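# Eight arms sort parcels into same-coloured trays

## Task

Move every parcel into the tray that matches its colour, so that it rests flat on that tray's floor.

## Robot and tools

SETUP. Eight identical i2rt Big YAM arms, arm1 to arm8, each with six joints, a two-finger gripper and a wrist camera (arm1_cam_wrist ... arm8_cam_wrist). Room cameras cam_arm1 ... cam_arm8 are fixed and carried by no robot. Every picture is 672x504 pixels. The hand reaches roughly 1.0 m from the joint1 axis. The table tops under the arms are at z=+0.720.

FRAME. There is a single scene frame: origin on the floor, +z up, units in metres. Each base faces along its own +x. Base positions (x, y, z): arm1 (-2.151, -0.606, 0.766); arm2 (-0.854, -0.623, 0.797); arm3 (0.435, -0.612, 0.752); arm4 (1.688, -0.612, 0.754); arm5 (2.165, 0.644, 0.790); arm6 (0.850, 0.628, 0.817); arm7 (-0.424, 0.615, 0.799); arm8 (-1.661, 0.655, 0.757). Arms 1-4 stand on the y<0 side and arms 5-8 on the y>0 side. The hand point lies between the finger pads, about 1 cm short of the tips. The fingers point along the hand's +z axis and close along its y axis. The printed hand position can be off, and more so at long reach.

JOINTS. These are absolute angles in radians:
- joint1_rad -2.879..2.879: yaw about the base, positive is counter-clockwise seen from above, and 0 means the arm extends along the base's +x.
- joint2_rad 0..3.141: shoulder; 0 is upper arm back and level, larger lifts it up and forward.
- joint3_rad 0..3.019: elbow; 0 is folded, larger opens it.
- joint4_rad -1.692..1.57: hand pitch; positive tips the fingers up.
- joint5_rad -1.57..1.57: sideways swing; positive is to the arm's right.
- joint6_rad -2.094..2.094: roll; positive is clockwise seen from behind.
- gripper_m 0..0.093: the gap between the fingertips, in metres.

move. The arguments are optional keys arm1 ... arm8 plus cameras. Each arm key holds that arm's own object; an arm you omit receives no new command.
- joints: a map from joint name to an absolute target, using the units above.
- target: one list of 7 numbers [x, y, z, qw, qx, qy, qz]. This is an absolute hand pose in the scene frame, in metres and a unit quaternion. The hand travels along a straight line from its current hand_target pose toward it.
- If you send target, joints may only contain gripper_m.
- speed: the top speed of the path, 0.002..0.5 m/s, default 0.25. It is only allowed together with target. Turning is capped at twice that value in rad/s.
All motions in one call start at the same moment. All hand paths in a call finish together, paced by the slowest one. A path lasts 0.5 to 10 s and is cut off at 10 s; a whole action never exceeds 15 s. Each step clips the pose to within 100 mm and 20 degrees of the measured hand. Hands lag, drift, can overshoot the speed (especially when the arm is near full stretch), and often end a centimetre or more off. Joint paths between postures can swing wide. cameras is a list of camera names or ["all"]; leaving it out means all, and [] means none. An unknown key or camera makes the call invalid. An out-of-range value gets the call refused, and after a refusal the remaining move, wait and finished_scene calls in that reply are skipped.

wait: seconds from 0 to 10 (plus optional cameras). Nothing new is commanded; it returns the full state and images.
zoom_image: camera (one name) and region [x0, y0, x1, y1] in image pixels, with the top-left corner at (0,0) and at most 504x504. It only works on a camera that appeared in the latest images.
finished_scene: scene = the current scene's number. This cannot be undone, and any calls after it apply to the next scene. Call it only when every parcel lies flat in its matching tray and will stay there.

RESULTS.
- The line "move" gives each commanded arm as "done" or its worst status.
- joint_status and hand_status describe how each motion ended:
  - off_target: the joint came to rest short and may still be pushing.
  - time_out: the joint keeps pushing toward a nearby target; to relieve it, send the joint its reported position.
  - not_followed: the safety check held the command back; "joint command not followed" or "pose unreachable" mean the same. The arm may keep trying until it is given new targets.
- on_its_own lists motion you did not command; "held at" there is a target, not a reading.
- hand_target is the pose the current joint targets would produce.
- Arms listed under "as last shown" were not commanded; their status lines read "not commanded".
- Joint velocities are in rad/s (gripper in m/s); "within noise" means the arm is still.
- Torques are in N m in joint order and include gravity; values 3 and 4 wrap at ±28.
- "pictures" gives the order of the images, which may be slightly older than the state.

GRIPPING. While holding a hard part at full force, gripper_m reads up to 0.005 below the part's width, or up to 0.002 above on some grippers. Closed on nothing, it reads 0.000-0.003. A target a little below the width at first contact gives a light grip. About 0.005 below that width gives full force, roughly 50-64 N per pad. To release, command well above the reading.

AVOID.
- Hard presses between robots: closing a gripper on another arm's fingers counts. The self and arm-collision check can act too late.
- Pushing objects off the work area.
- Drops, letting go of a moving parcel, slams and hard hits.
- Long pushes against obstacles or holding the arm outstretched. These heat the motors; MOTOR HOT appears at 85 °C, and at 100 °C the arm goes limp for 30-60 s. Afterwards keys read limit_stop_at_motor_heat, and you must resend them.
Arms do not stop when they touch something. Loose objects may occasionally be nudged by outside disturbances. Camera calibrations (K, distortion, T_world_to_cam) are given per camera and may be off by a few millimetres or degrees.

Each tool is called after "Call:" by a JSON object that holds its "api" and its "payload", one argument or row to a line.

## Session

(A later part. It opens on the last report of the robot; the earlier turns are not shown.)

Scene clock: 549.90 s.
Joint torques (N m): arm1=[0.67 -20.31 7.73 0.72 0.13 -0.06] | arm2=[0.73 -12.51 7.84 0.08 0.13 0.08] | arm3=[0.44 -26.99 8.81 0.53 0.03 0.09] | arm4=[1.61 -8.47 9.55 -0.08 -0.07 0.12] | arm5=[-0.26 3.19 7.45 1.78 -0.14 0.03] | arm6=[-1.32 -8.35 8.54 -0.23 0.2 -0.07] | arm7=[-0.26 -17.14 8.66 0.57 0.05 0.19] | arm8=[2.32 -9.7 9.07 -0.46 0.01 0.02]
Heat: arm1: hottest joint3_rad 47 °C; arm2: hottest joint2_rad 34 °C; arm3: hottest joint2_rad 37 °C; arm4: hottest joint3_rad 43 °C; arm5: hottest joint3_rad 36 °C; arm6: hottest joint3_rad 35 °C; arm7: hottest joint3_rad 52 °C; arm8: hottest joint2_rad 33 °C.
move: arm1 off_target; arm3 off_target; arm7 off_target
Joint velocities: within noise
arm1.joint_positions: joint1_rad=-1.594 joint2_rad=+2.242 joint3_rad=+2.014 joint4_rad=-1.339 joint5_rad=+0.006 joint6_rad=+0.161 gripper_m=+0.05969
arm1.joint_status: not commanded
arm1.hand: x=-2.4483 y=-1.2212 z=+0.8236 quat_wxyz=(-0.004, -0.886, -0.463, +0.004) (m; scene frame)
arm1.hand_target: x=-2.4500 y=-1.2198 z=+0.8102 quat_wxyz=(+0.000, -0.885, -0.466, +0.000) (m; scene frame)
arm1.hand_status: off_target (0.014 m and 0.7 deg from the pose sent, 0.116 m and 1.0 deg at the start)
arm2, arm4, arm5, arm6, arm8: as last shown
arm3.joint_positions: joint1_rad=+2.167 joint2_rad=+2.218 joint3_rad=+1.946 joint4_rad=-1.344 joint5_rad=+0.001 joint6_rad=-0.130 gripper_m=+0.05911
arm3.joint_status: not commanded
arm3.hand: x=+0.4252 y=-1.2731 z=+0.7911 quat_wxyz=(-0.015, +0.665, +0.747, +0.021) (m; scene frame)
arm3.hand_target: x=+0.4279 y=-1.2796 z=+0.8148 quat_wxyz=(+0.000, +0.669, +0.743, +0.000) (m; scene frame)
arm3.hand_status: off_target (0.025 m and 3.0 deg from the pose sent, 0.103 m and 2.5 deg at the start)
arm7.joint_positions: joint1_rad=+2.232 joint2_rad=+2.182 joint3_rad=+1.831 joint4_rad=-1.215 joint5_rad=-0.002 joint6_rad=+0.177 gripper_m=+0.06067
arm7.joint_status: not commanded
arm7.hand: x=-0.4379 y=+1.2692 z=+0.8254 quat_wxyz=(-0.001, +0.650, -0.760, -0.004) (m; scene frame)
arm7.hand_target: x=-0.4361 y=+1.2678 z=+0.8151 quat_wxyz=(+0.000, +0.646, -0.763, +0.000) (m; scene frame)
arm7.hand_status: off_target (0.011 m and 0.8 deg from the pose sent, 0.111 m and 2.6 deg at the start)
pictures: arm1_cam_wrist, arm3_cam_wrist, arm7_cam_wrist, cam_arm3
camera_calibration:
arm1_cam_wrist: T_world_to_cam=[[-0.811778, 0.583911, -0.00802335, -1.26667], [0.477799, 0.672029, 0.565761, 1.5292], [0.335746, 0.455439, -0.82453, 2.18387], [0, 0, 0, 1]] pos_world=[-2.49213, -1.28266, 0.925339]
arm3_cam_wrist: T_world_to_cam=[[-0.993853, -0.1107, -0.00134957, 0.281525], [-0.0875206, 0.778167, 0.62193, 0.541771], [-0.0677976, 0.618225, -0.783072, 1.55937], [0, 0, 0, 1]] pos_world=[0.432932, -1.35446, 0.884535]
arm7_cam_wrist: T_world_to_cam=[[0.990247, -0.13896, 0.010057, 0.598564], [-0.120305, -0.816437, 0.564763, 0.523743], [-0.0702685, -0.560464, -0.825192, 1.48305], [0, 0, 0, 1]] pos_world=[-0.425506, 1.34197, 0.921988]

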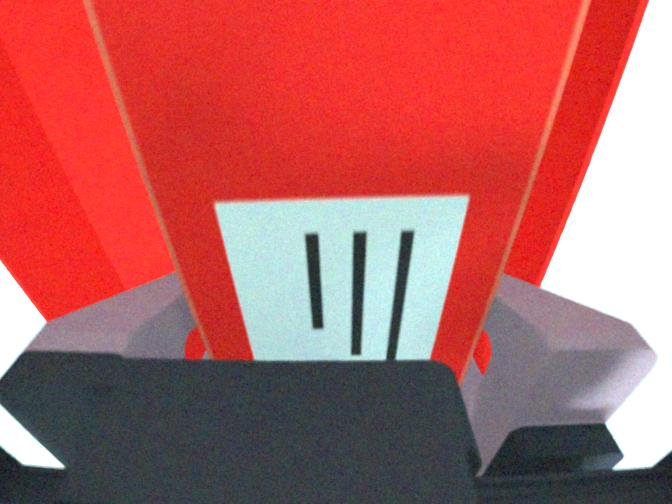

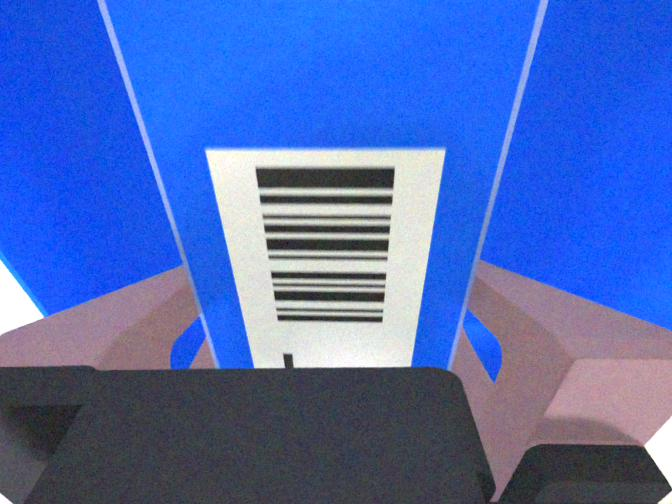

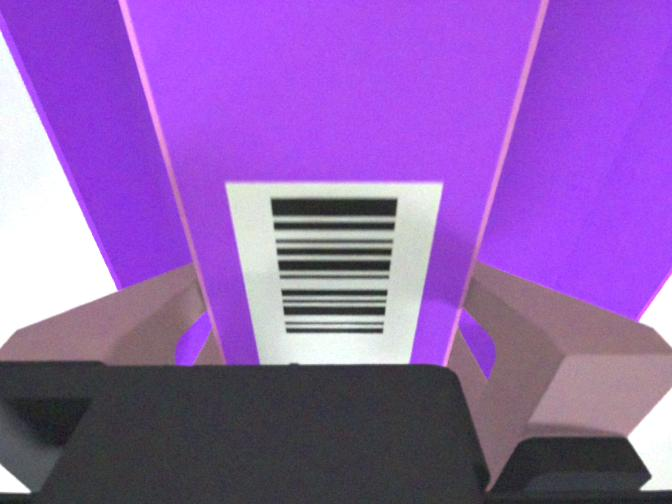

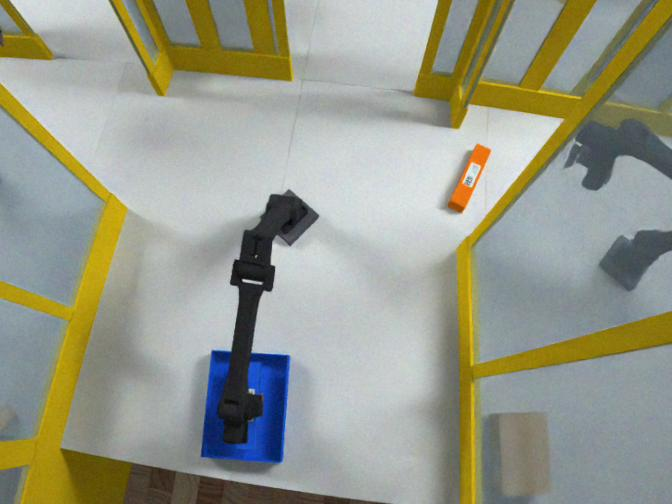

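Call:
{"api": "move", "payload": {
  "arm1": {"target":[-2.45,-1.22,0.745,0,0.885,0.4656,0],"speed":0.12},
  "arm3": {"target":[0.428,-1.28,0.755,0,0.669,0.743,0],"speed":0.12},
  "arm7": {"target":[-0.436,1.268,0.747,0,0.646,-0.763,0],"speed":0.12},
  "cameras": []
}}

Scene clock: 601.87 s.
Joint torques (N m): arm1=[1.32 -20.89 7.83 0.72 0.13 -0.09] | arm2=[0.79 -12.45 7.84 0.06 0.13 0.09] | arm3=[-0.03 -23.36 8.85 0.54 0.03 0.12] | arm4=[1.61 -8.47 9.54 -0.06 -0.08 0.12] | arm5=[-0.38 2.9 7.46 1.87 -0.2 0.03] | arm6=[-1.38 -8.35 8.53 -0.23 0.2 -0.08] | arm7=[-0.5 -17.32 8.51 0.61 0.04 0.2] | arm8=[2.73 -9.64 9.07 -0.42 0 0.02]
Heat: arm1: hottest joint3_rad 39 °C; arm2: hottest joint2_rad 34 °C; arm3: hottest joint2_rad 35 °C; arm4: hottest joint3_rad 43 °C; arm5: hottest joint3_rad 36 °C; arm6: hottest joint3_rad 36 °C; arm7: hottest joint3_rad 43 °C; arm8: hottest joint2_rad 33 °C.
move: arm1 done; arm3 done; arm7 done
Joint velocities: within noise
arm1.joint_positions: joint1_rad=-1.594 joint2_rad=+2.307 joint3_rad=+1.942 joint4_rad=-1.211 joint5_rad=+0.006 joint6_rad=+0.160 gripper_m=+0.05969
arm1.joint_status: not commanded
arm1.hand: x=-2.4474 y=-1.2207 z=+0.7548 quat_wxyz=(-0.002, -0.886, -0.463, +0.001) (m; scene frame)
arm1.hand_target: x=-2.4500 y=-1.2197 z=+0.7449 quat_wxyz=(+0.000, -0.885, -0.465, +0.000) (m; scene frame)
arm1.hand_status: done (0.010 m and 0.4 deg from the pose sent, 0.079 m and 0.7 deg at the start)
arm2, arm4, arm5, arm6, arm8: as last shown
arm3.joint_positions: joint1_rad=+2.167 joint2_rad=+2.226 joint3_rad=+1.875 joint4_rad=-1.222 joint5_rad=+0.001 joint6_rad=-0.129 gripper_m=+0.05911
arm3.joint_status: not commanded
arm3.hand: x=+0.4253 y=-1.2765 z=+0.7597 quat_wxyz=(-0.001, +0.665, +0.747, +0.004) (m; scene frame)
arm3.hand_target: x=+0.4279 y=-1.2798 z=+0.7549 quat_wxyz=(+0.000, +0.669, +0.743, +0.000) (m; scene frame)
arm3.hand_status: done (0.007 m and 0.8 deg from the pose sent, 0.037 m and 3.0 deg at the start)
arm7.joint_positions: joint1_rad=+2.232 joint2_rad=+2.261 joint3_rad=+1.778 joint4_rad=-1.084 joint5_rad=-0.002 joint6_rad=+0.178 gripper_m=+0.06067
arm7.joint_status: not commanded
arm7.hand: x=-0.4379 y=+1.2693 z=+0.7572 quat_wxyz=(-0.001, +0.650, -0.760, -0.003) (m; scene frame)
arm7.hand_target: x=-0.4361 y=+1.2679 z=+0.7471 quat_wxyz=(+0.000, +0.646, -0.763, +0.000) (m; scene frame)
arm7.hand_status: done (0.010 m and 0.7 deg from the pose sent, 0.078 m and 0.8 deg at the start)
pictures: none
No camera images: "cameras" was empty.

Call:
{"api": "move", "payload": {
  "arm1": {"joints":{"gripper_m":0.092}},
  "arm3": {"target":[0.428,-1.28,0.744,0,0.669,0.743,0],"speed":0.12},
  "arm7": {"joints":{"gripper_m":0.092}},
  "cameras": []
}}

Call:
{"api": "move", "payload": {
  "arm3": {"joints":{"gripper_m":0.092}},
  "arm1": {"target":[-2.45,-1.22,0.90,0,0.885,0.4656,0],"speed":0.3},
  "arm7": {"target":[-0.436,1.268,0.90,0,0.646,-0.763,0],"speed":0.3},
  "cameras": []
}}

Call:
{"api": "move", "payload": {
  "arm3": {"target":[0.428,-1.28,0.92,0,0.669,0.743,0],"speed":0.3},
  "arm1": {"target":[-2.3,-1.0,1.05,0,0.885,0.4656,0],"speed":0.4},
  "arm7": {"target":[-0.43,1.05,1.05,0,0.646,-0.763,0],"speed":0.4},
  "cameras": []
}}

Call:
{"api": "move", "payload": {
  "arm3": {"target":[0.43,-0.99,1.08,0,0.669,0.743,0],"speed":0.5},
  "cameras": ["cam_arm1","cam_arm3","cam_arm7"]
}}

Call:
{"api": "move", "payload": {
  "arm3": {"joints":{"joint1_rad":-2.178,"joint6_rad":-0.9}},
  "cameras": ["arm3_cam_wrist"]
}}

Call:
{"api": "move", "payload": {
  "arm3": {"target":[1.047,-0.387,0.90,0,-0.585,0.811,0],"speed":0.4},
  "cameras": ["arm3_cam_wrist"]
}}

Scene clock: 622.43 s.
Joint torques (N m): arm1=[1.14 -20.48 7.98 0.76 0.16 -0.07] | arm2=[0.73 -12.45 7.84 0.08 0.13 0.09] | arm3=[-0.15 -23.41 8.79 0.29 0.03 0.12] | arm4=[1.61 -8.47 9.54 -0.06 -0.07 0.12] | arm5=[-0.09 2.37 7.38 1.96 -0.23 0.03] | arm6=[-1.32 -8.35 8.51 -0.24 0.2 -0.08] | arm7=[-0.38 -17.26 8.47 0.5 0.04 0.19] | arm8=[2.61 -9.64 9.07 -0.4 0 0.01]
Heat: arm1: hottest joint3_rad 37 °C; arm2: hottest joint2_rad 34 °C; arm3: hottest joint2_rad 36 °C; arm4: hottest joint3_rad 43 °C; arm5: hottest joint3_rad 36 °C; arm6: hottest joint3_rad 36 °C; arm7: hottest joint3_rad 43 °C; arm8: hottest joint2_rad 33 °C.
move: arm1 done; arm3 done; arm7 done
Joint velocities: within noise
arm1.joint_positions: joint1_rad=-1.594 joint2_rad=+2.307 joint3_rad=+1.942 joint4_rad=-1.211 joint5_rad=+0.006 joint6_rad=+0.160 gripper_m=+0.09189
arm1.joint_status: all done
arm1.hand: x=-2.4474 y=-1.2207 z=+0.7548 quat_wxyz=(-0.002, -0.886, -0.464, +0.001) (m; scene frame)
arm1.hand_target: x=-2.4500 y=-1.2197 z=+0.7449 quat_wxyz=(+0.000, -0.885, -0.465, +0.000) (m; scene frame)
arm1.hand_status: not commanded
arm2.joint_positions: joint1_rad=-1.408 joint2_rad=+1.365 joint3_rad=+1.451 joint4_rad=-1.648 joint5_rad=+0.000 joint6_rad=+1.571 gripper_m=+0.09193
arm2.joint_status: not commanded
arm2.hand: x=-0.6657 y=-0.2774 z=+1.0997 quat_wxyz=(-0.001, -0.246, -0.969, -0.005) (m; scene frame)
arm2.hand_target: x=-0.6699 y=-0.2800 z=+1.1001 quat_wxyz=(+0.000, -0.250, -0.968, +0.000) (m; scene frame)
arm2.hand_status: not commanded
arm3.joint_positions: joint1_rad=+2.167 joint2_rad=+2.234 joint3_rad=+1.867 joint4_rad=-1.198 joint5_rad=+0.002 joint6_rad=-0.129 gripper_m=+0.05911
arm3.joint_status: not commanded
arm3.hand: x=+0.4252 y=-1.2781 z=+0.7518 quat_wxyz=(+0.001, +0.665, +0.747, +0.001) (m; scene frame)
arm3.hand_target: x=+0.4279 y=-1.2799 z=+0.7442 quat_wxyz=(+0.000, +0.669, +0.743, +0.000) (m; scene frame)
arm3.hand_status: done (0.009 m and 0.6 deg from the pose sent, 0.016 m and 0.8 deg at the start)
arm4.joint_positions: joint1_rad=+1.877 joint2_rad=+1.335 joint3_rad=+1.531 joint4_rad=-1.686 joint5_rad=+0.011 joint6_rad=-1.562 gripper_m=+0.09191
arm4.joint_status: not commanded
arm4.hand: x=+1.3176 y=-0.4848 z=+1.1009 quat_wxyz=(-0.036, +0.810, +0.584, -0.027) (m; scene frame)
arm4.hand_target: x=+1.3200 y=-0.4918 z=+1.0993 quat_wxyz=(-0.031, +0.808, +0.587, -0.023) (m; scene frame)
arm4.hand_status: not commanded
arm5, arm6: as last shown
arm6.hand_target: x=+0.7151 y=+0.2800 z=+1.0998 quat_wxyz=(+0.000, -0.984, +0.181, +0.000) (m; scene frame)
arm7.joint_positions: joint1_rad=+2.232 joint2_rad=+2.261 joint3_rad=+1.778 joint4_rad=-1.084 joint5_rad=-0.002 joint6_rad=+0.178 gripper_m=+0.09194
arm7.joint_status: all done
arm7.hand: x=-0.4379 y=+1.2693 z=+0.7572 quat_wxyz=(-0.001, +0.650, -0.760, -0.003) (m; scene frame)
arm7.hand_target: x=-0.4361 y=+1.2679 z=+0.7471 quat_wxyz=(+0.000, +0.646, -0.763, +0.000) (m; scene frame)
arm7.hand_status: not commanded
arm8.joint_positions: joint1_rad=+0.418 joint2_rad=+1.308 joint3_rad=+1.499 joint4_rad=-1.672 joint5_rad=+0.000 joint6_rad=+1.553 gripper_m=+0.09193
arm8.joint_status: not commanded
arm8.hand: x=-1.7338 y=+0.2762 z=+1.0991 quat_wxyz=(-0.045, -0.995, +0.085, +0.005) (m; scene frame)
arm8.hand_target: x=-1.7300 y=+0.2800 z=+1.0993 quat_wxyz=(-0.041, -0.996, +0.085, +0.004) (m; scene frame)
arm8.hand_status: not commanded
pictures: none
No camera images: "cameras" was empty.

Scene clock: 624.07 s.
Joint torques (N m): arm1=[1.49 -19.6 11.86 -0.2 0.14 -0.06] | arm2=[0.73 -12.45 7.86 0.08 0.13 0.09] | arm3=[-0.09 -23.18 8.7 0.51 0.01 0.12] | arm4=[1.61 -8.47 9.55 -0.06 -0.07 0.12] | arm5=[-0.09 3.37 7.3 1.87 -0.2 0.06] | arm6=[-1.32 -8.35 8.51 -0.23 0.2 -0.07] | arm7=[-0.44 -16.56 14.22 -0.35 0.02 0.18] | arm8=[2.67 -9.64 9.07 -0.46 0 0.02]
Heat: arm1: hottest joint3_rad 37 °C; arm2: hottest joint2_rad 34 °C; arm3: hottest joint2_rad 36 °C; arm4: hottest joint3_rad 43 °C; arm5: hottest joint3_rad 36 °C; arm6: hottest joint3_rad 36 °C; arm7: hottest joint3_rad 43 °C; arm8: hottest joint2_rad 33 °C.
move: arm1 done; arm3 done; arm7 off_target
Joint velocities: within noise
arm1.joint_positions: joint1_rad=-1.594 joint2_rad=+2.193 joint3_rad=+2.124 joint4_rad=-1.519 joint5_rad=+0.006 joint6_rad=+0.160 gripper_m=+0.09189
arm1.joint_status: not commanded
arm1.hand: x=-2.4446 y=-1.2123 z=+0.8978 quat_wxyz=(+0.002, -0.886, -0.464, -0.004) (m; scene frame)
arm1.hand_target: x=-2.4499 y=-1.2196 z=+0.9000 quat_wxyz=(+0.000, -0.885, -0.465, +0.001) (m; scene frame)
arm1.hand_status: done (0.010 m and 0.6 deg from the pose sent, 0.145 m and 0.3 deg at the start)
arm2, arm5, arm8: as last shown
arm3.joint_positions: joint1_rad=+2.167 joint2_rad=+2.234 joint3_rad=+1.867 joint4_rad=-1.198 joint5_rad=+0.002 joint6_rad=-0.129 gripper_m=+0.09197
arm3.joint_status: all done
arm3.hand: x=+0.4252 y=-1.2781 z=+0.7518 quat_wxyz=(+0.001, +0.665, +0.746, +0.001) (m; scene frame)
arm3.hand_target: x=+0.4279 y=-1.2799 z=+0.7442 quat_wxyz=(+0.000, +0.669, +0.743, +0.000) (m; scene frame)
arm3.hand_status: not commanded
arm4.joint_positions: joint1_rad=+1.878 joint2_rad=+1.335 joint3_rad=+1.531 joint4_rad=-1.686 joint5_rad=+0.011 joint6_rad=-1.562 gripper_m=+0.09191
arm4.joint_status: not commanded
arm4.hand: x=+1.3175 y=-0.4849 z=+1.1009 quat_wxyz=(-0.036, +0.810, +0.584, -0.027) (m; scene frame)
arm4.hand_target: x=+1.3200 y=-0.4919 z=+1.0993 quat_wxyz=(-0.031, +0.808, +0.588, -0.023) (m; scene frame)
arm4.hand_status: not commanded
arm6.joint_positions: joint1_rad=-1.313 joint2_rad=+1.331 joint3_rad=+1.352 joint4_rad=-1.600 joint5_rad=-0.002 joint6_rad=+1.563 gripper_m=+0.09188
arm6.joint_status: not commanded
arm6.hand: x=+0.7171 y=+0.2748 z=+1.0937 quat_wxyz=(+0.004, -0.985, +0.175, -0.002) (m; scene frame)
arm6.hand_target: x=+0.7151 y=+0.2800 z=+1.0998 quat_wxyz=(+0.000, -0.984, +0.181, +0.000) (m; scene frame)
arm6.hand_status: not commanded
arm7.joint_positions: joint1_rad=+2.232 joint2_rad=+2.108 joint3_rad=+1.881 joint4_rad=-1.371 joint5_rad=-0.002 joint6_rad=+0.178 gripper_m=+0.09194
arm7.joint_status: not commanded
arm7.hand: x=-0.4375 y=+1.2537 z=+0.8901 quat_wxyz=(+0.009, +0.650, -0.760, +0.009) (m; scene frame)
arm7.hand_target: x=-0.4360 y=+1.2674 z=+0.9003 quat_wxyz=(+0.000, +0.646, -0.763, -0.001) (m; scene frame)
arm7.hand_status: off_target (0.017 m and 1.5 deg from the pose sent, 0.143 m and 0.7 deg at the start)
pictures: none
No camera images: "cameras" was empty.

Scene clock: 625.83 s.
Joint torques (N m): arm1=[2.2 -9.17 8.02 -0.14 0.12 0.1] | arm2=[0.79 -12.45 7.84 0.06 0.13 0.09] | arm3=[0.09 -23.53 14.19 -0.47 -0.01 0.12] | arm4=[1.61 -8.47 9.54 -0.06 -0.07 0.12] | arm5=[-0.32 2.78 7.49 1.81 -0.17 0.05] | arm6=[-1.26 -8.29 8.51 -0.24 0.19 -0.08] | arm7=[-0.79 -10.52 9.02 -0.24 0.03 0.16] | arm8=[2.26 -9.76 9.1 -0.4 0.01 0.05]
Heat: arm1: hottest joint3_rad 37 °C; arm2: hottest joint2_rad 34 °C; arm3: hottest joint2_rad 37 °C; arm4: hottest joint3_rad 43 °C; arm5: hottest joint3_rad 36 °C; arm6: hottest joint3_rad 36 °C; arm7: hottest joint3_rad 43 °C; arm8: hottest joint2_rad 33 °C.
move: arm1 done; arm3 off_target; arm7 done
Joint velocities: within noise
arm1.joint_positions: joint1_rad=-1.511 joint2_rad=+1.438 joint3_rad=+1.490 joint4_rad=-1.598 joint5_rad=+0.006 joint6_rad=+0.241 gripper_m=+0.09189
arm1.joint_status: not commanded
arm1.hand: x=-2.3055 y=-1.0012 z=+1.0587 quat_wxyz=(-0.012, -0.886, -0.464, +0.013) (m; scene frame)
arm1.hand_target: x=-2.3002 y=-1.0000 z=+1.0502 quat_wxyz=(+0.000, -0.885, -0.466, +0.000) (m; scene frame)
arm1.hand_status: done (0.010 m and 2.0 deg from the pose sent, 0.299 m and 0.6 deg at the start)
arm2, arm4, arm5, arm6, arm8: as last shown
arm3.joint_positions: joint1_rad=+2.167 joint2_rad=+2.138 joint3_rad=+2.092 joint4_rad=-1.564 joint5_rad=+0.002 joint6_rad=-0.129 gripper_m=+0.09197
arm3.joint_status: not commanded
arm3.hand: x=+0.4246 y=-1.2669 z=+0.8981 quat_wxyz=(-0.013, +0.665, +0.746, +0.018) (m; scene frame)
arm3.hand_target: x=+0.4279 y=-1.2789 z=+0.9200 quat_wxyz=(+0.001, +0.669, +0.743, +0.000) (m; scene frame)
arm3.hand_status: off_target (0.026 m and 2.7 deg from the pose sent, 0.168 m and 0.6 deg at the start; pose on its path clipped on 10 of 53 steps)
arm7.joint_positions: joint1_rad=+2.232 joint2_rad=+1.478 joint3_rad=+1.444 joint4_rad=-1.515 joint5_rad=-0.002 joint6_rad=+0.178 gripper_m=+0.09194
arm7.joint_status: not commanded
arm7.hand: x=-0.4331 y=+1.0553 z=+1.0552 quat_wxyz=(-0.007, +0.650, -0.760, -0.010) (m; scene frame)
arm7.hand_target: x=-0.4301 y=+1.0500 z=+1.0500 quat_wxyz=(+0.000, +0.646, -0.763, +0.000) (m; scene frame)
arm7.hand_status: done (0.008 m and 1.5 deg from the pose sent, 0.259 m and 1.6 deg at the start)
pictures: none
No camera images: "cameras" was empty.

Scene clock: 627.57 s.
Joint torques (N m): arm1=[2.02 -9.17 7.98 -0.18 0.15 0.07] | arm2=[0.79 -12.45 7.84 0.08 0.13 0.09] | arm3=[0.09 -10.4 9.46 -0.12 0.02 0.12] | arm4=[1.61 -8.47 9.54 -0.06 -0.07 0.12] | arm5=[-0.38 3.37 7.53 1.8 -0.19 0.01] | arm6=[-1.26 -8.29 8.53 -0.24 0.2 -0.08] | arm7=[-0.73 -10.4 9.09 -0.27 0.03 0.16] | arm8=[2.43 -9.58 9.11 -0.44 0 0.03]
Heat: arm1: hottest joint3_rad 37 °C; arm2: hottest joint2_rad 34 °C; arm3: hottest joint2_rad 37 °C; arm4: hottest joint3_rad 43 °C; arm5: hottest joint3_rad 36 °C; arm6: hottest joint3_rad 36 °C; arm7: hottest joint3_rad 43 °C; arm8: hottest joint2_rad 33 °C.
move: arm3 off_target
Joint velocities: within noise
arm1, arm2, arm4, arm6, arm7, arm8: as last shown
arm3.joint_positions: joint1_rad=+2.167 joint2_rad=+1.297 joint3_rad=+1.463 joint4_rad=-1.673 joint5_rad=+0.002 joint6_rad=-0.127 gripper_m=+0.09197
arm3.joint_status: not commanded
arm3.hand: x=+0.4274 y=-0.9908 z=+1.0806 quat_wxyz=(+0.020, +0.666, +0.745, -0.021) (m; scene frame)
arm3.hand_target: x=+0.4299 y=-0.9901 z=+1.0793 quat_wxyz=(+0.014, +0.669, +0.743, -0.016) (m; scene frame)
arm3.hand_status: off_target (0.003 m and 3.3 deg from the pose sent, 0.331 m and 2.7 deg at the start; pose on its path clipped on 17 of 52 steps; a joint's target at an end of its range on 26 of 52 steps)
arm5.joint_positions: joint1_rad=+0.646 joint2_rad=+0.625 joint3_rad=+1.427 joint4_rad=-1.371 joint5_rad=+0.001 joint6_rad=-0.010 gripper_m=+0.09397
arm5.joint_status: not commanded
arm5.hand: x=+1.9518 y=+0.5560 z=+1.3379 quat_wxyz=(+0.087, +0.862, +0.173, -0.469) (m; scene frame)
arm5.hand_target: x=+1.9546 y=+0.5551 z=+1.3504 quat_wxyz=(+0.094, +0.855, +0.171, -0.481) (m; scene frame)
arm5.hand_status: not commanded
pictures: cam_arm1, cam_arm3, cam_arm7

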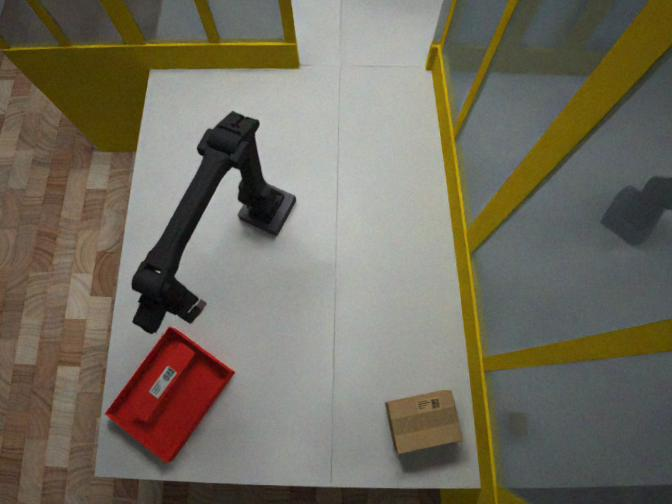

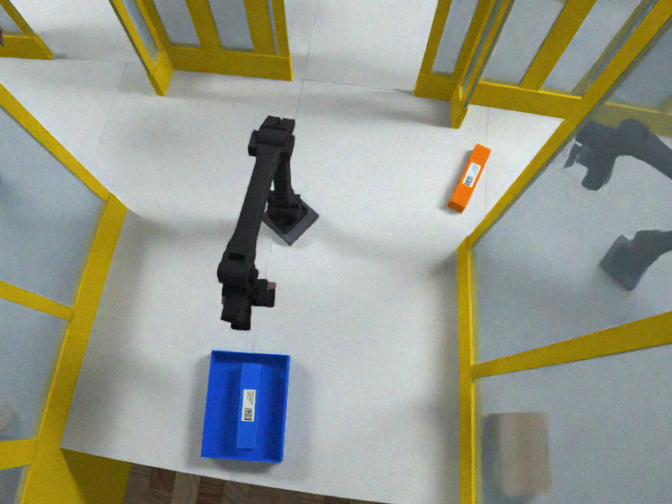

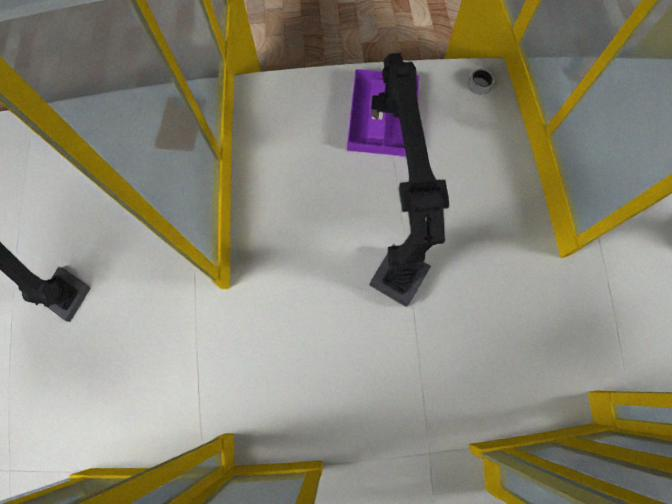

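Scene clock: 630.43 s.
Joint torques (N m): arm1=[2.2 -9.76 8.09 -0.1 0.13 0.09] | arm2=[0.73 -12.45 7.84 0.06 0.13 0.09] | arm3=[-1.49 -12.92 9.37 -0.13 -0.13 -0.24] | arm4=[1.55 -8.47 9.54 -0.06 -0.08 0.12] | arm5=[-0.56 2.67 7.38 1.88 -0.21 0.03] | arm6=[-1.38 -8.35 8.51 -0.24 0.2 -0.07] | arm7=[-0.85 -10.34 9.02 -0.21 0.03 0.15] | arm8=[2.73 -9.76 9.13 -0.43 0 0.03]
Heat: arm1: hottest joint3_rad 37 °C; arm2: hottest joint2_rad 34 °C; arm3: hottest joint2_rad 36 °C; arm4: hottest joint3_rad 43 °C; arm5: hottest joint3_rad 36 °C; arm6: hottest joint3_rad 36 °C; arm7: hottest joint3_rad 43 °C; arm8: hottest joint2_rad 33 °C.
move: arm3 done
Joint velocities: within noise
arm1, arm2, arm4, arm5, arm6, arm7, arm8: as last shown
arm3.joint_positions: joint1_rad=-2.167 joint2_rad=+1.327 joint3_rad=+1.463 joint4_rad=-1.674 joint5_rad=+0.005 joint6_rad=-0.884 gripper_m=+0.09204
arm3.joint_status: all done
arm3.hand: x=+0.7917 y=-0.4784 z=+1.0751 quat_wxyz=(-0.020, +0.584, -0.811, +0.006) (m; scene frame)
arm3.hand_target: x=+0.7871 y=-0.4849 z=+1.0844 quat_wxyz=(-0.027, +0.586, -0.810, +0.009) (m; scene frame)
arm3.hand_status: not commanded
pictures: arm3_cam_wrist
camera_calibration:
arm3_cam_wrist: T_world_to_cam=[[0.945742, -0.322207, 0.0418959, -0.949076], [-0.289136, -0.775737, 0.560921, -0.739403], [-0.148232, -0.5426, -0.826809, 0.87068], [0, 0, 0, 1]] pos_world=[0.812856, -0.40695, 1.1744]

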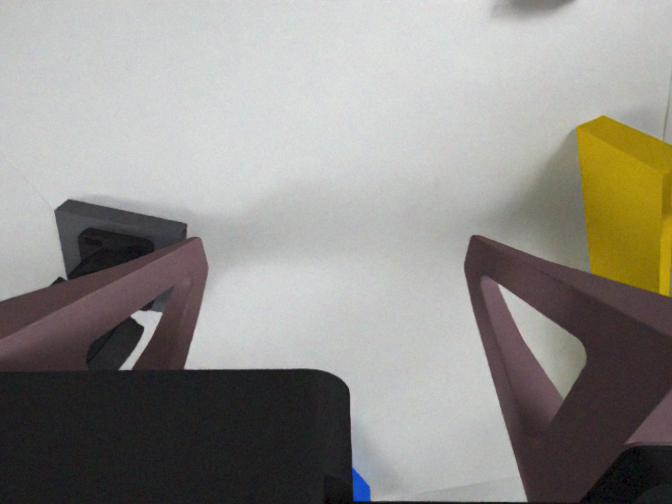

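Scene clock: 632.37 s.
Joint torques (N m): arm1=[2.26 -9.35 7.98 -0.09 0.15 0.09] | arm2=[0.79 -12.45 7.84 0.08 0.13 0.09] | arm3=[-1.2 -22.3 14.02 -0.42 -0.2 -0.17] | arm4=[1.61 -8.47 9.55 -0.06 -0.08 0.12] | arm5=[-0.26 2.9 7.46 1.74 -0.23 0.06] | arm6=[-1.26 -8.35 8.53 -0.24 0.2 -0.07] | arm7=[-0.79 -10.52 9.06 -0.24 0.04 0.15] | arm8=[2.84 -9.76 9.07 -0.36 -0.01 0.03]
Heat: arm1: hottest joint3_rad 37 °C; arm2: hottest joint2_rad 34 °C; arm3: hottest joint2_rad 36 °C; arm4: hottest joint3_rad 43 °C; arm5: hottest joint3_rad 36 °C; arm6: hottest joint3_rad 36 °C; arm7: hottest joint3_rad 42 °C; arm8: hottest joint2_rad 33 °C.
move: arm3 off_target
Joint velocities: within noise
arm1, arm2, arm4, arm5, arm6, arm7, arm8: as last shown
arm3.joint_positions: joint1_rad=-2.167 joint2_rad=+2.097 joint3_rad=+1.961 joint4_rad=-1.480 joint5_rad=+0.005 joint6_rad=-0.884 gripper_m=+0.09204
arm3.joint_status: not commanded
arm3.hand: x=+1.0313 y=-0.3863 z=+0.8829 quat_wxyz=(+0.018, +0.584, -0.811, -0.004) (m; scene frame)
arm3.hand_target: x=+1.0460 y=-0.3873 z=+0.9000 quat_wxyz=(+0.000, +0.585, -0.811, +0.000) (m; scene frame)
arm3.hand_status: off_target (0.023 m and 2.2 deg from the pose sent, 0.323 m and 2.4 deg at the start)
pictures: arm3_cam_wrist
camera_calibration:
arm3_cam_wrist: T_world_to_cam=[[0.946675, -0.321647, -0.0186916, -1.08515], [-0.246174, -0.75953, 0.602091, -0.565319], [-0.207857, -0.565383, -0.798209, 0.824668], [0, 0, 0, 1]] pos_world=[1.05953, -0.312159, 0.978347]

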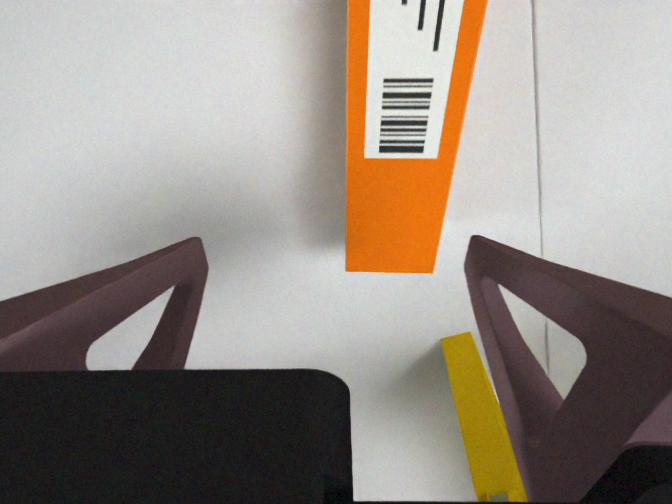

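Call:
{"api": "move", "payload": {
  "arm3": {"target":[1.078,-0.364,0.90,0,-0.588,0.809,0],"speed":0.3},
  "cameras": []
}}

Call:
{"api": "move", "payload": {
  "arm3": {"target":[1.078,-0.364,0.745,0,-0.588,0.809,0],"speed":0.25},
  "cameras": ["arm3_cam_wrist"]
}}

Call:
{"api": "move", "payload": {
  "arm3": {"joints":{"gripper_m":0.04}},
  "cameras": []
}}

Call:
{"api": "move", "payload": {
  "arm3": {"target":[0.81,-0.48,1.02,0,-0.799,0.602,0],"speed":0.4},
  "cameras": ["cam_arm3"]
}}

Scene clock: 653.20 s.
Joint torques (N m): arm1=[2.2 -9.35 7.86 -0.03 0.13 0.07] | arm2=[0.79 -12.45 7.84 0.08 0.13 0.09] | arm3=[0.03 -23.65 14.17 -0.34 -0.24 -0.07] | arm4=[1.55 -8.47 9.55 -0.08 -0.07 0.12] | arm5=[-0.5 3.08 7.43 1.87 -0.22 0.04] | arm6=[-1.32 -8.29 8.53 -0.23 0.2 -0.07] | arm7=[-0.79 -10.52 9.03 -0.23 0.04 0.17] | arm8=[2.43 -9.47 9.06 -0.43 0.01 0.04]
Heat: arm1: hottest joint3_rad 37 °C; arm2: hottest joint2_rad 34 °C; arm3: hottest joint2_rad 35 °C; arm4: hottest joint3_rad 43 °C; arm5: hottest joint3_rad 36 °C; arm6: hottest joint3_rad 36 °C; arm7: hottest joint3_rad 41 °C; arm8: hottest joint2_rad 33 °C.
move: arm3 off_target
Joint velocities: within noise
arm1, arm2, arm4, arm5, arm6, arm7, arm8: as last shown
arm3.joint_positions: joint1_rad=-2.167 joint2_rad=+2.223 joint3_rad=+2.181 joint4_rad=-1.571 joint5_rad=+0.005 joint6_rad=-0.884 gripper_m=+0.09204
arm3.joint_status: not commanded
arm3.hand: x=+1.0676 y=-0.3725 z=+0.8850 quat_wxyz=(+0.017, +0.584, -0.811, -0.004) (m; scene frame)
arm3.hand_target: x=+1.0770 y=-0.3642 z=+0.9000 quat_wxyz=(-0.001, +0.588, -0.809, +0.000) (m; scene frame)
arm3.hand_status: off_target (0.020 m and 2.1 deg from the pose sent, 0.055 m and 2.2 deg at the start)
pictures: none
No camera images: "cameras" was empty.

Scene clock: 654.60 s.
Joint torques (N m): arm1=[2.32 -9.35 7.94 -0.12 0.13 0.06] | arm2=[0.79 -12.45 7.84 0.08 0.13 0.09] | arm3=[-0.03 -25.35 9.57 0.44 -0.25 -0.09] | arm4=[1.61 -8.47 9.54 -0.06 -0.08 0.12] | arm5=[-0.21 2.55 7.43 1.81 -0.18 0.01] | arm6=[-1.32 -8.35 8.54 -0.23 0.19 -0.08] | arm7=[-0.85 -10.52 9.09 -0.27 0.04 0.16] | arm8=[2.43 -9.7 9.09 -0.42 0.02 0.03]
Heat: arm1: hottest joint3_rad 37 °C; arm2: hottest joint2_rad 34 °C; arm3: hottest joint2_rad 36 °C; arm4: hottest joint3_rad 43 °C; arm5: hottest joint3_rad 36 °C; arm6: hottest joint3_rad 36 °C; arm7: hottest joint3_rad 41 °C; arm8: hottest joint2_rad 33 °C.
move: arm3 off_target
Joint velocities: within noise
arm1, arm2, arm4, arm5, arm6, arm7, arm8: as last shown
arm3.joint_positions: joint1_rad=-2.167 joint2_rad=+2.328 joint3_rad=+1.973 joint4_rad=-1.253 joint5_rad=+0.005 joint6_rad=-0.884 gripper_m=+0.09204
arm3.joint_status: not commanded
arm3.hand: x=+1.0717 y=-0.3705 z=+0.7376 quat_wxyz=(+0.014, +0.584, -0.811, -0.003) (m; scene frame)
arm3.hand_target: x=+1.0778 y=-0.3639 z=+0.7451 quat_wxyz=(+0.000, +0.588, -0.809, +0.000) (m; scene frame)
arm3.hand_status: off_target (0.012 m and 1.7 deg from the pose sent, 0.141 m and 2.1 deg at the start)
pictures: arm3_cam_wrist
camera_calibration:
arm3_cam_wrist: T_world_to_cam=[[0.946774, -0.321679, -0.0118875, -1.12622], [-0.251079, -0.761083, 0.59809, -0.448191], [-0.201441, -0.563272, -0.80134, 0.722266], [0, 0, 0, 1]] pos_world=[1.09923, -0.296558, 0.833452]

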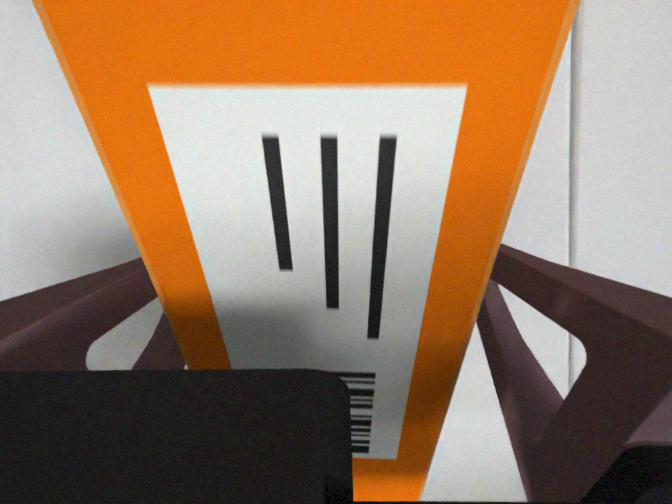

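Scene clock: 655.20 s.
Joint torques (N m): arm1=[2.32 -9.52 7.97 -0.18 0.16 0.1] | arm2=[0.79 -12.45 7.84 0.08 0.13 0.09] | arm3=[-0.09 -25.29 9.54 0.53 -0.24 -0.09] | arm4=[1.61 -8.47 9.54 -0.06 -0.08 0.12] | arm5=[0.03 3.14 7.38 1.85 -0.17 0.04] | arm6=[-1.32 -8.35 8.51 -0.24 0.2 -0.07] | arm7=[-1.03 -10.4 9.05 -0.27 0.04 0.15] | arm8=[2.55 -9.58 9.07 -0.36 0.01 0.02]
Heat: arm1: hottest joint3_rad 37 °C; arm2: hottest joint2_rad 34 °C; arm3: hottest joint2_rad 36 °C; arm4: hottest joint3_rad 43 °C; arm5: hottest joint3_rad 36 °C; arm6: hottest joint3_rad 36 °C; arm7: hottest joint3_rad 41 °C; arm8: hottest joint2_rad 33 °C.
move: arm3 off_target
Joint velocities: within noise
arm1, arm4, arm5, arm6, arm7: as last shown
arm2.joint_positions: joint1_rad=-1.408 joint2_rad=+1.365 joint3_rad=+1.451 joint4_rad=-1.648 joint5_rad=+0.000 joint6_rad=+1.571 gripper_m=+0.09193
arm2.joint_status: not commanded
arm2.hand: x=-0.6657 y=-0.2774 z=+1.0997 quat_wxyz=(-0.001, -0.246, -0.969, -0.005) (m; scene frame)
arm2.hand_target: x=-0.6699 y=-0.2800 z=+1.1001 quat_wxyz=(+0.000, -0.250, -0.968, +0.000) (m; scene frame)
arm2.hand_status: not commanded
arm3.joint_positions: joint1_rad=-2.167 joint2_rad=+2.328 joint3_rad=+1.973 joint4_rad=-1.253 joint5_rad=+0.005 joint6_rad=-0.884 gripper_m=+0.05902
arm3.joint_status: gripper_m off_target (ended at +0.05905, target +0.04000)
arm3.hand: x=+1.0718 y=-0.3704 z=+0.7376 quat_wxyz=(+0.014, +0.584, -0.811, -0.003) (m; scene frame)
arm3.hand_target: x=+1.0778 y=-0.3639 z=+0.7451 quat_wxyz=(+0.000, +0.588, -0.809, +0.000) (m; scene frame)
arm3.hand_status: not commanded
arm8.joint_positions: joint1_rad=+0.418 joint2_rad=+1.308 joint3_rad=+1.499 joint4_rad=-1.672 joint5_rad=+0.000 joint6_rad=+1.553 gripper_m=+0.09193
arm8.joint_status: not commanded
arm8.hand: x=-1.7338 y=+0.2762 z=+1.0991 quat_wxyz=(-0.045, -0.995, +0.085, +0.005) (m; scene frame)
arm8.hand_target: x=-1.7300 y=+0.2800 z=+1.0993 quat_wxyz=(-0.041, -0.996, +0.085, +0.004) (m; scene frame)
arm8.hand_status: not commanded
pictures: none
No camera images: "cameras" was empty.

Scene clock: 657.27 s.
Joint torques (N m): arm1=[2.08 -9.7 8.02 -0.05 0.13 0.07] | arm2=[0.79 -12.45 7.84 0.08 0.13 0.09] | arm3=[-1.79 -11.69 10.04 -0.31 -0.36 -0.21] | arm4=[1.61 -8.41 9.55 -0.06 -0.08 0.12] | arm5=[-0.44 3.6 7.42 1.84 -0.18 0.06] | arm6=[-1.32 -8.35 8.53 -0.24 0.19 -0.08] | arm7=[-0.85 -10.4 9.07 -0.21 0.03 0.16] | arm8=[2.67 -9.88 9.03 -0.4 0.01 0.03]
Heat: arm1: hottest joint3_rad 37 °C; arm2: hottest joint2_rad 34 °C; arm3: hottest joint2_rad 36 °C; arm4: hottest joint3_rad 43 °C; arm5: hottest joint3_rad 37 °C; arm6: hottest joint3_rad 36 °C; arm7: hottest joint3_rad 41 °C; arm8: hottest joint2_rad 33 °C.
move: arm3 done
Joint velocities: within noise
arm1, arm2, arm5, arm7, arm8: as last shown
arm3.joint_positions: joint1_rad=-2.173 joint2_rad=+1.381 joint3_rad=+1.364 joint4_rad=-1.556 joint5_rad=+0.008 joint6_rad=-1.490 gripper_m=+0.05901
arm3.joint_status: not commanded
arm3.hand: x=+0.8077 y=-0.4753 z=+1.0175 quat_wxyz=(-0.001, +0.798, -0.603, +0.003) (m; scene frame)
arm3.hand_target: x=+0.8099 y=-0.4799 z=+1.0199 quat_wxyz=(+0.000, +0.799, -0.602, +0.000) (m; scene frame)
arm3.hand_status: done (0.006 m and 0.4 deg from the pose sent, 0.400 m and 34.5 deg at the start; pose on its path clipped on 21 of 62 steps)
arm4.joint_positions: joint1_rad=+1.878 joint2_rad=+1.335 joint3_rad=+1.531 joint4_rad=-1.686 joint5_rad=+0.011 joint6_rad=-1.562 gripper_m=+0.09191
arm4.joint_status: not commanded
arm4.hand: x=+1.3175 y=-0.4849 z=+1.1009 quat_wxyz=(-0.036, +0.810, +0.584, -0.027) (m; scene frame)
arm4.hand_target: x=+1.3200 y=-0.4919 z=+1.0993 quat_wxyz=(-0.031, +0.808, +0.588, -0.023) (m; scene frame)
arm4.hand_status: not commanded
arm6.joint_positions: joint1_rad=-1.313 joint2_rad=+1.331 joint3_rad=+1.352 joint4_rad=-1.600 joint5_rad=-0.002 joint6_rad=+1.563 gripper_m=+0.09188
arm6.joint_status: not commanded
arm6.hand: x=+0.7171 y=+0.2748 z=+1.0937 quat_wxyz=(+0.004, -0.985, +0.175, -0.002) (m; scene frame)
arm6.hand_target: x=+0.7151 y=+0.2800 z=+1.0998 quat_wxyz=(+0.000, -0.984, +0.181, +0.000) (m; scene frame)
arm6.hand_status: not commanded
pictures: cam_arm3

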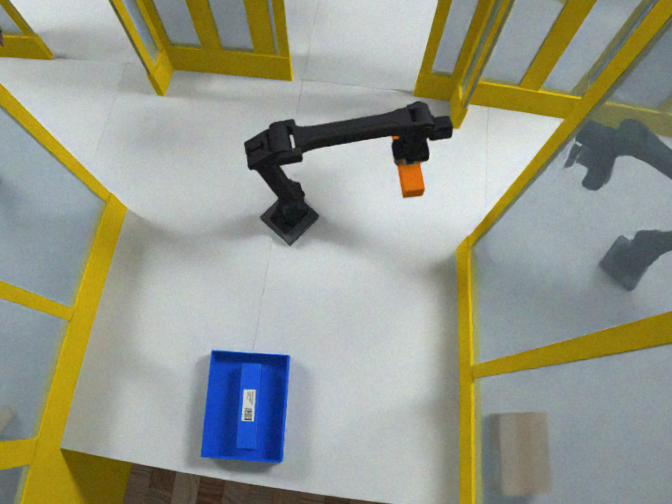

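Call:
{"api": "move", "payload": {
  "arm3": {"joints":{"joint1_rad":-1.253}},
  "cameras": []
}}

Call:
{"api": "move", "payload": {
  "arm3": {"target":[0.62,0.0,0.88,0,-0.985,0.174,0],"speed":0.4},
  "cameras": ["cam_arm3"]
}}

Call:
{"api": "move", "payload": {
  "arm3": {"target":[0.62,0.0,0.747,0,-0.985,0.174,0],"speed":0.2},
  "cameras": ["cam_arm3"]
}}

Scene clock: 665.33 s.
Joint torques (N m): arm1=[2.55 -9.47 7.94 -0.09 0.13 0.08] | arm2=[0.73 -12.45 7.84 0.08 0.13 0.08] | arm3=[0.09 -11.93 10.04 -0.29 -0.25 -0.21] | arm4=[1.61 -8.47 9.54 -0.08 -0.07 0.12] | arm5=[0.21 2.96 7.54 1.98 -0.16 0.05] | arm6=[-1.26 -8.35 8.53 -0.23 0.19 -0.07] | arm7=[-0.85 -10.46 9.03 -0.25 0.04 0.16] | arm8=[2.67 -9.7 9.14 -0.44 0.02 0.02]
Heat: arm1: hottest joint3_rad 36 °C; arm2: hottest joint2_rad 34 °C; arm3: hottest joint2_rad 35 °C; arm4: hottest joint3_rad 43 °C; arm5: hottest joint3_rad 37 °C; arm6: hottest joint3_rad 36 °C; arm7: hottest joint3_rad 40 °C; arm8: hottest joint2_rad 33 °C.
move: arm3 done
Joint velocities: within noise
arm1.joint_positions: joint1_rad=-1.511 joint2_rad=+1.438 joint3_rad=+1.490 joint4_rad=-1.598 joint5_rad=+0.006 joint6_rad=+0.241 gripper_m=+0.09189
arm1.joint_status: not commanded
arm1.hand: x=-2.3055 y=-1.0012 z=+1.0587 quat_wxyz=(-0.012, -0.886, -0.464, +0.013) (m; scene frame)
arm1.hand_target: x=-2.3002 y=-1.0000 z=+1.0502 quat_wxyz=(+0.000, -0.885, -0.466, +0.000) (m; scene frame)
arm1.hand_status: not commanded
arm2, arm4, arm5, arm6, arm8: as last shown
arm3.joint_positions: joint1_rad=-1.264 joint2_rad=+1.384 joint3_rad=+1.364 joint4_rad=-1.557 joint5_rad=+0.005 joint6_rad=-1.490 gripper_m=+0.05899
arm3.joint_status: all done
arm3.hand: x=+0.5543 y=-0.2332 z=+1.0165 quat_wxyz=(+0.000, +0.982, -0.191, +0.004) (m; scene frame)
arm3.hand_target: x=+0.5501 y=-0.2317 z=+1.0200 quat_wxyz=(+0.000, +0.984, -0.178, +0.004) (m; scene frame)
arm3.hand_status: not commanded
arm7.joint_positions: joint1_rad=+2.232 joint2_rad=+1.478 joint3_rad=+1.444 joint4_rad=-1.515 joint5_rad=-0.002 joint6_rad=+0.178 gripper_m=+0.09194
arm7.joint_status: not commanded
arm7.hand: x=-0.4331 y=+1.0553 z=+1.0552 quat_wxyz=(-0.007, +0.650, -0.760, -0.010) (m; scene frame)
arm7.hand_target: x=-0.4301 y=+1.0500 z=+1.0500 quat_wxyz=(+0.000, +0.646, -0.763, +0.000) (m; scene frame)
arm7.hand_status: not commanded
pictures: none
No camera images: "cameras" was empty.

Scene clock: 667.10 s.
Joint torques (N m): arm1=[1.9 -9.47 8.01 -0.06 0.15 0.08] | arm2=[0.79 -12.45 7.84 0.08 0.13 0.09] | arm3=[0.09 -21.95 13.96 -0.54 -0.36 -0.25] | arm4=[1.61 -8.47 9.54 -0.06 -0.07 0.12] | arm5=[-0.32 3.02 7.47 1.76 -0.17 0.02] | arm6=[-1.26 -8.35 8.53 -0.23 0.2 -0.07] | arm7=[-0.67 -10.4 9.09 -0.23 0.04 0.17] | arm8=[2.49 -9.58 9.11 -0.4 0.02 0.03]
Heat: arm1: hottest joint3_rad 36 °C; arm2: hottest joint2_rad 34 °C; arm3: hottest joint2_rad 35 °C; arm4: hottest joint3_rad 43 °C; arm5: hottest joint3_rad 37 °C; arm6: hottest joint3_rad 36 °C; arm7: hottest joint3_rad 40 °C; arm8: hottest joint2_rad 33 °C.
move: arm3 off_target
Joint velocities: within noise
arm1, arm2, arm4, arm6, arm7, arm8: as last shown
arm3.joint_positions: joint1_rad=-1.264 joint2_rad=+2.067 joint3_rad=+1.854 joint4_rad=-1.407 joint5_rad=+0.001 joint6_rad=-1.498 gripper_m=+0.05900
arm3.joint_status: not commanded
arm3.hand: x=+0.6216 y=-0.0178 z=+0.8612 quat_wxyz=(+0.021, +0.982, -0.187, +0.000) (m; scene frame)
arm3.hand_target: x=+0.6197 y=-0.0011 z=+0.8802 quat_wxyz=(-0.001, +0.985, -0.174, +0.000) (m; scene frame)
arm3.hand_status: off_target (0.026 m and 2.8 deg from the pose sent, 0.278 m and 2.0 deg at the start)
arm5.joint_positions: joint1_rad=+0.646 joint2_rad=+0.625 joint3_rad=+1.427 joint4_rad=-1.371 joint5_rad=+0.001 joint6_rad=-0.010 gripper_m=+0.09397
arm5.joint_status: not commanded
arm5.hand: x=+1.9518 y=+0.5560 z=+1.3379 quat_wxyz=(+0.087, +0.862, +0.173, -0.469) (m; scene frame)
arm5.hand_target: x=+1.9546 y=+0.5551 z=+1.3504 quat_wxyz=(+0.094, +0.855, +0.171, -0.481) (m; scene frame)
arm5.hand_status: not commanded
pictures: cam_arm3

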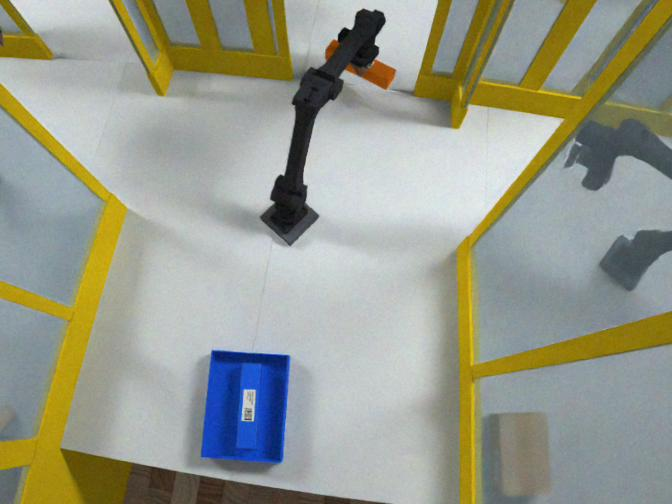

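Scene clock: 668.60 s.
Joint torques (N m): arm1=[2.32 -9.64 7.95 -0.14 0.11 0.07] | arm2=[0.79 -12.45 7.84 0.06 0.13 0.09] | arm3=[0.15 -24.12 9.06 0.51 -0.41 -0.23] | arm4=[1.61 -8.47 9.54 -0.06 -0.08 0.12] | arm5=[-0.91 2.96 7.41 1.76 -0.18 0.07] | arm6=[-1.38 -8.35 8.51 -0.23 0.19 -0.07] | arm7=[-0.85 -10.4 9.07 -0.27 0.04 0.15] | arm8=[2.43 -9.52 9.06 -0.44 -0.01 0.03]
Heat: arm1: hottest joint3_rad 36 °C; arm2: hottest joint2_rad 34 °C; arm3: hottest joint2_rad 35 °C; arm4: hottest joint3_rad 43 °C; arm5: hottest joint3_rad 37 °C; arm6: hottest joint3_rad 36 °C; arm7: hottest joint3_rad 40 °C; arm8: hottest joint2_rad 33 °C.
move: arm3 off_target
Joint velocities: within noise
arm1, arm2, arm4, arm5, arm6, arm7, arm8: as last shown
arm3.joint_positions: joint1_rad=-1.263 joint2_rad=+2.193 joint3_rad=+1.731 joint4_rad=-1.147 joint5_rad=+0.002 joint6_rad=-1.499 gripper_m=+0.05900
arm3.joint_status: not commanded
arm3.hand: x=+0.6240 y=-0.0104 z=+0.7389 quat_wxyz=(+0.016, +0.982, -0.186, +0.001) (m; scene frame)
arm3.hand_target: x=+0.6198 y=-0.0001 z=+0.7472 quat_wxyz=(+0.000, +0.985, -0.174, +0.000) (m; scene frame)
arm3.hand_status: off_target (0.014 m and 2.3 deg from the pose sent, 0.116 m and 2.8 deg at the start)
pictures: cam_arm3

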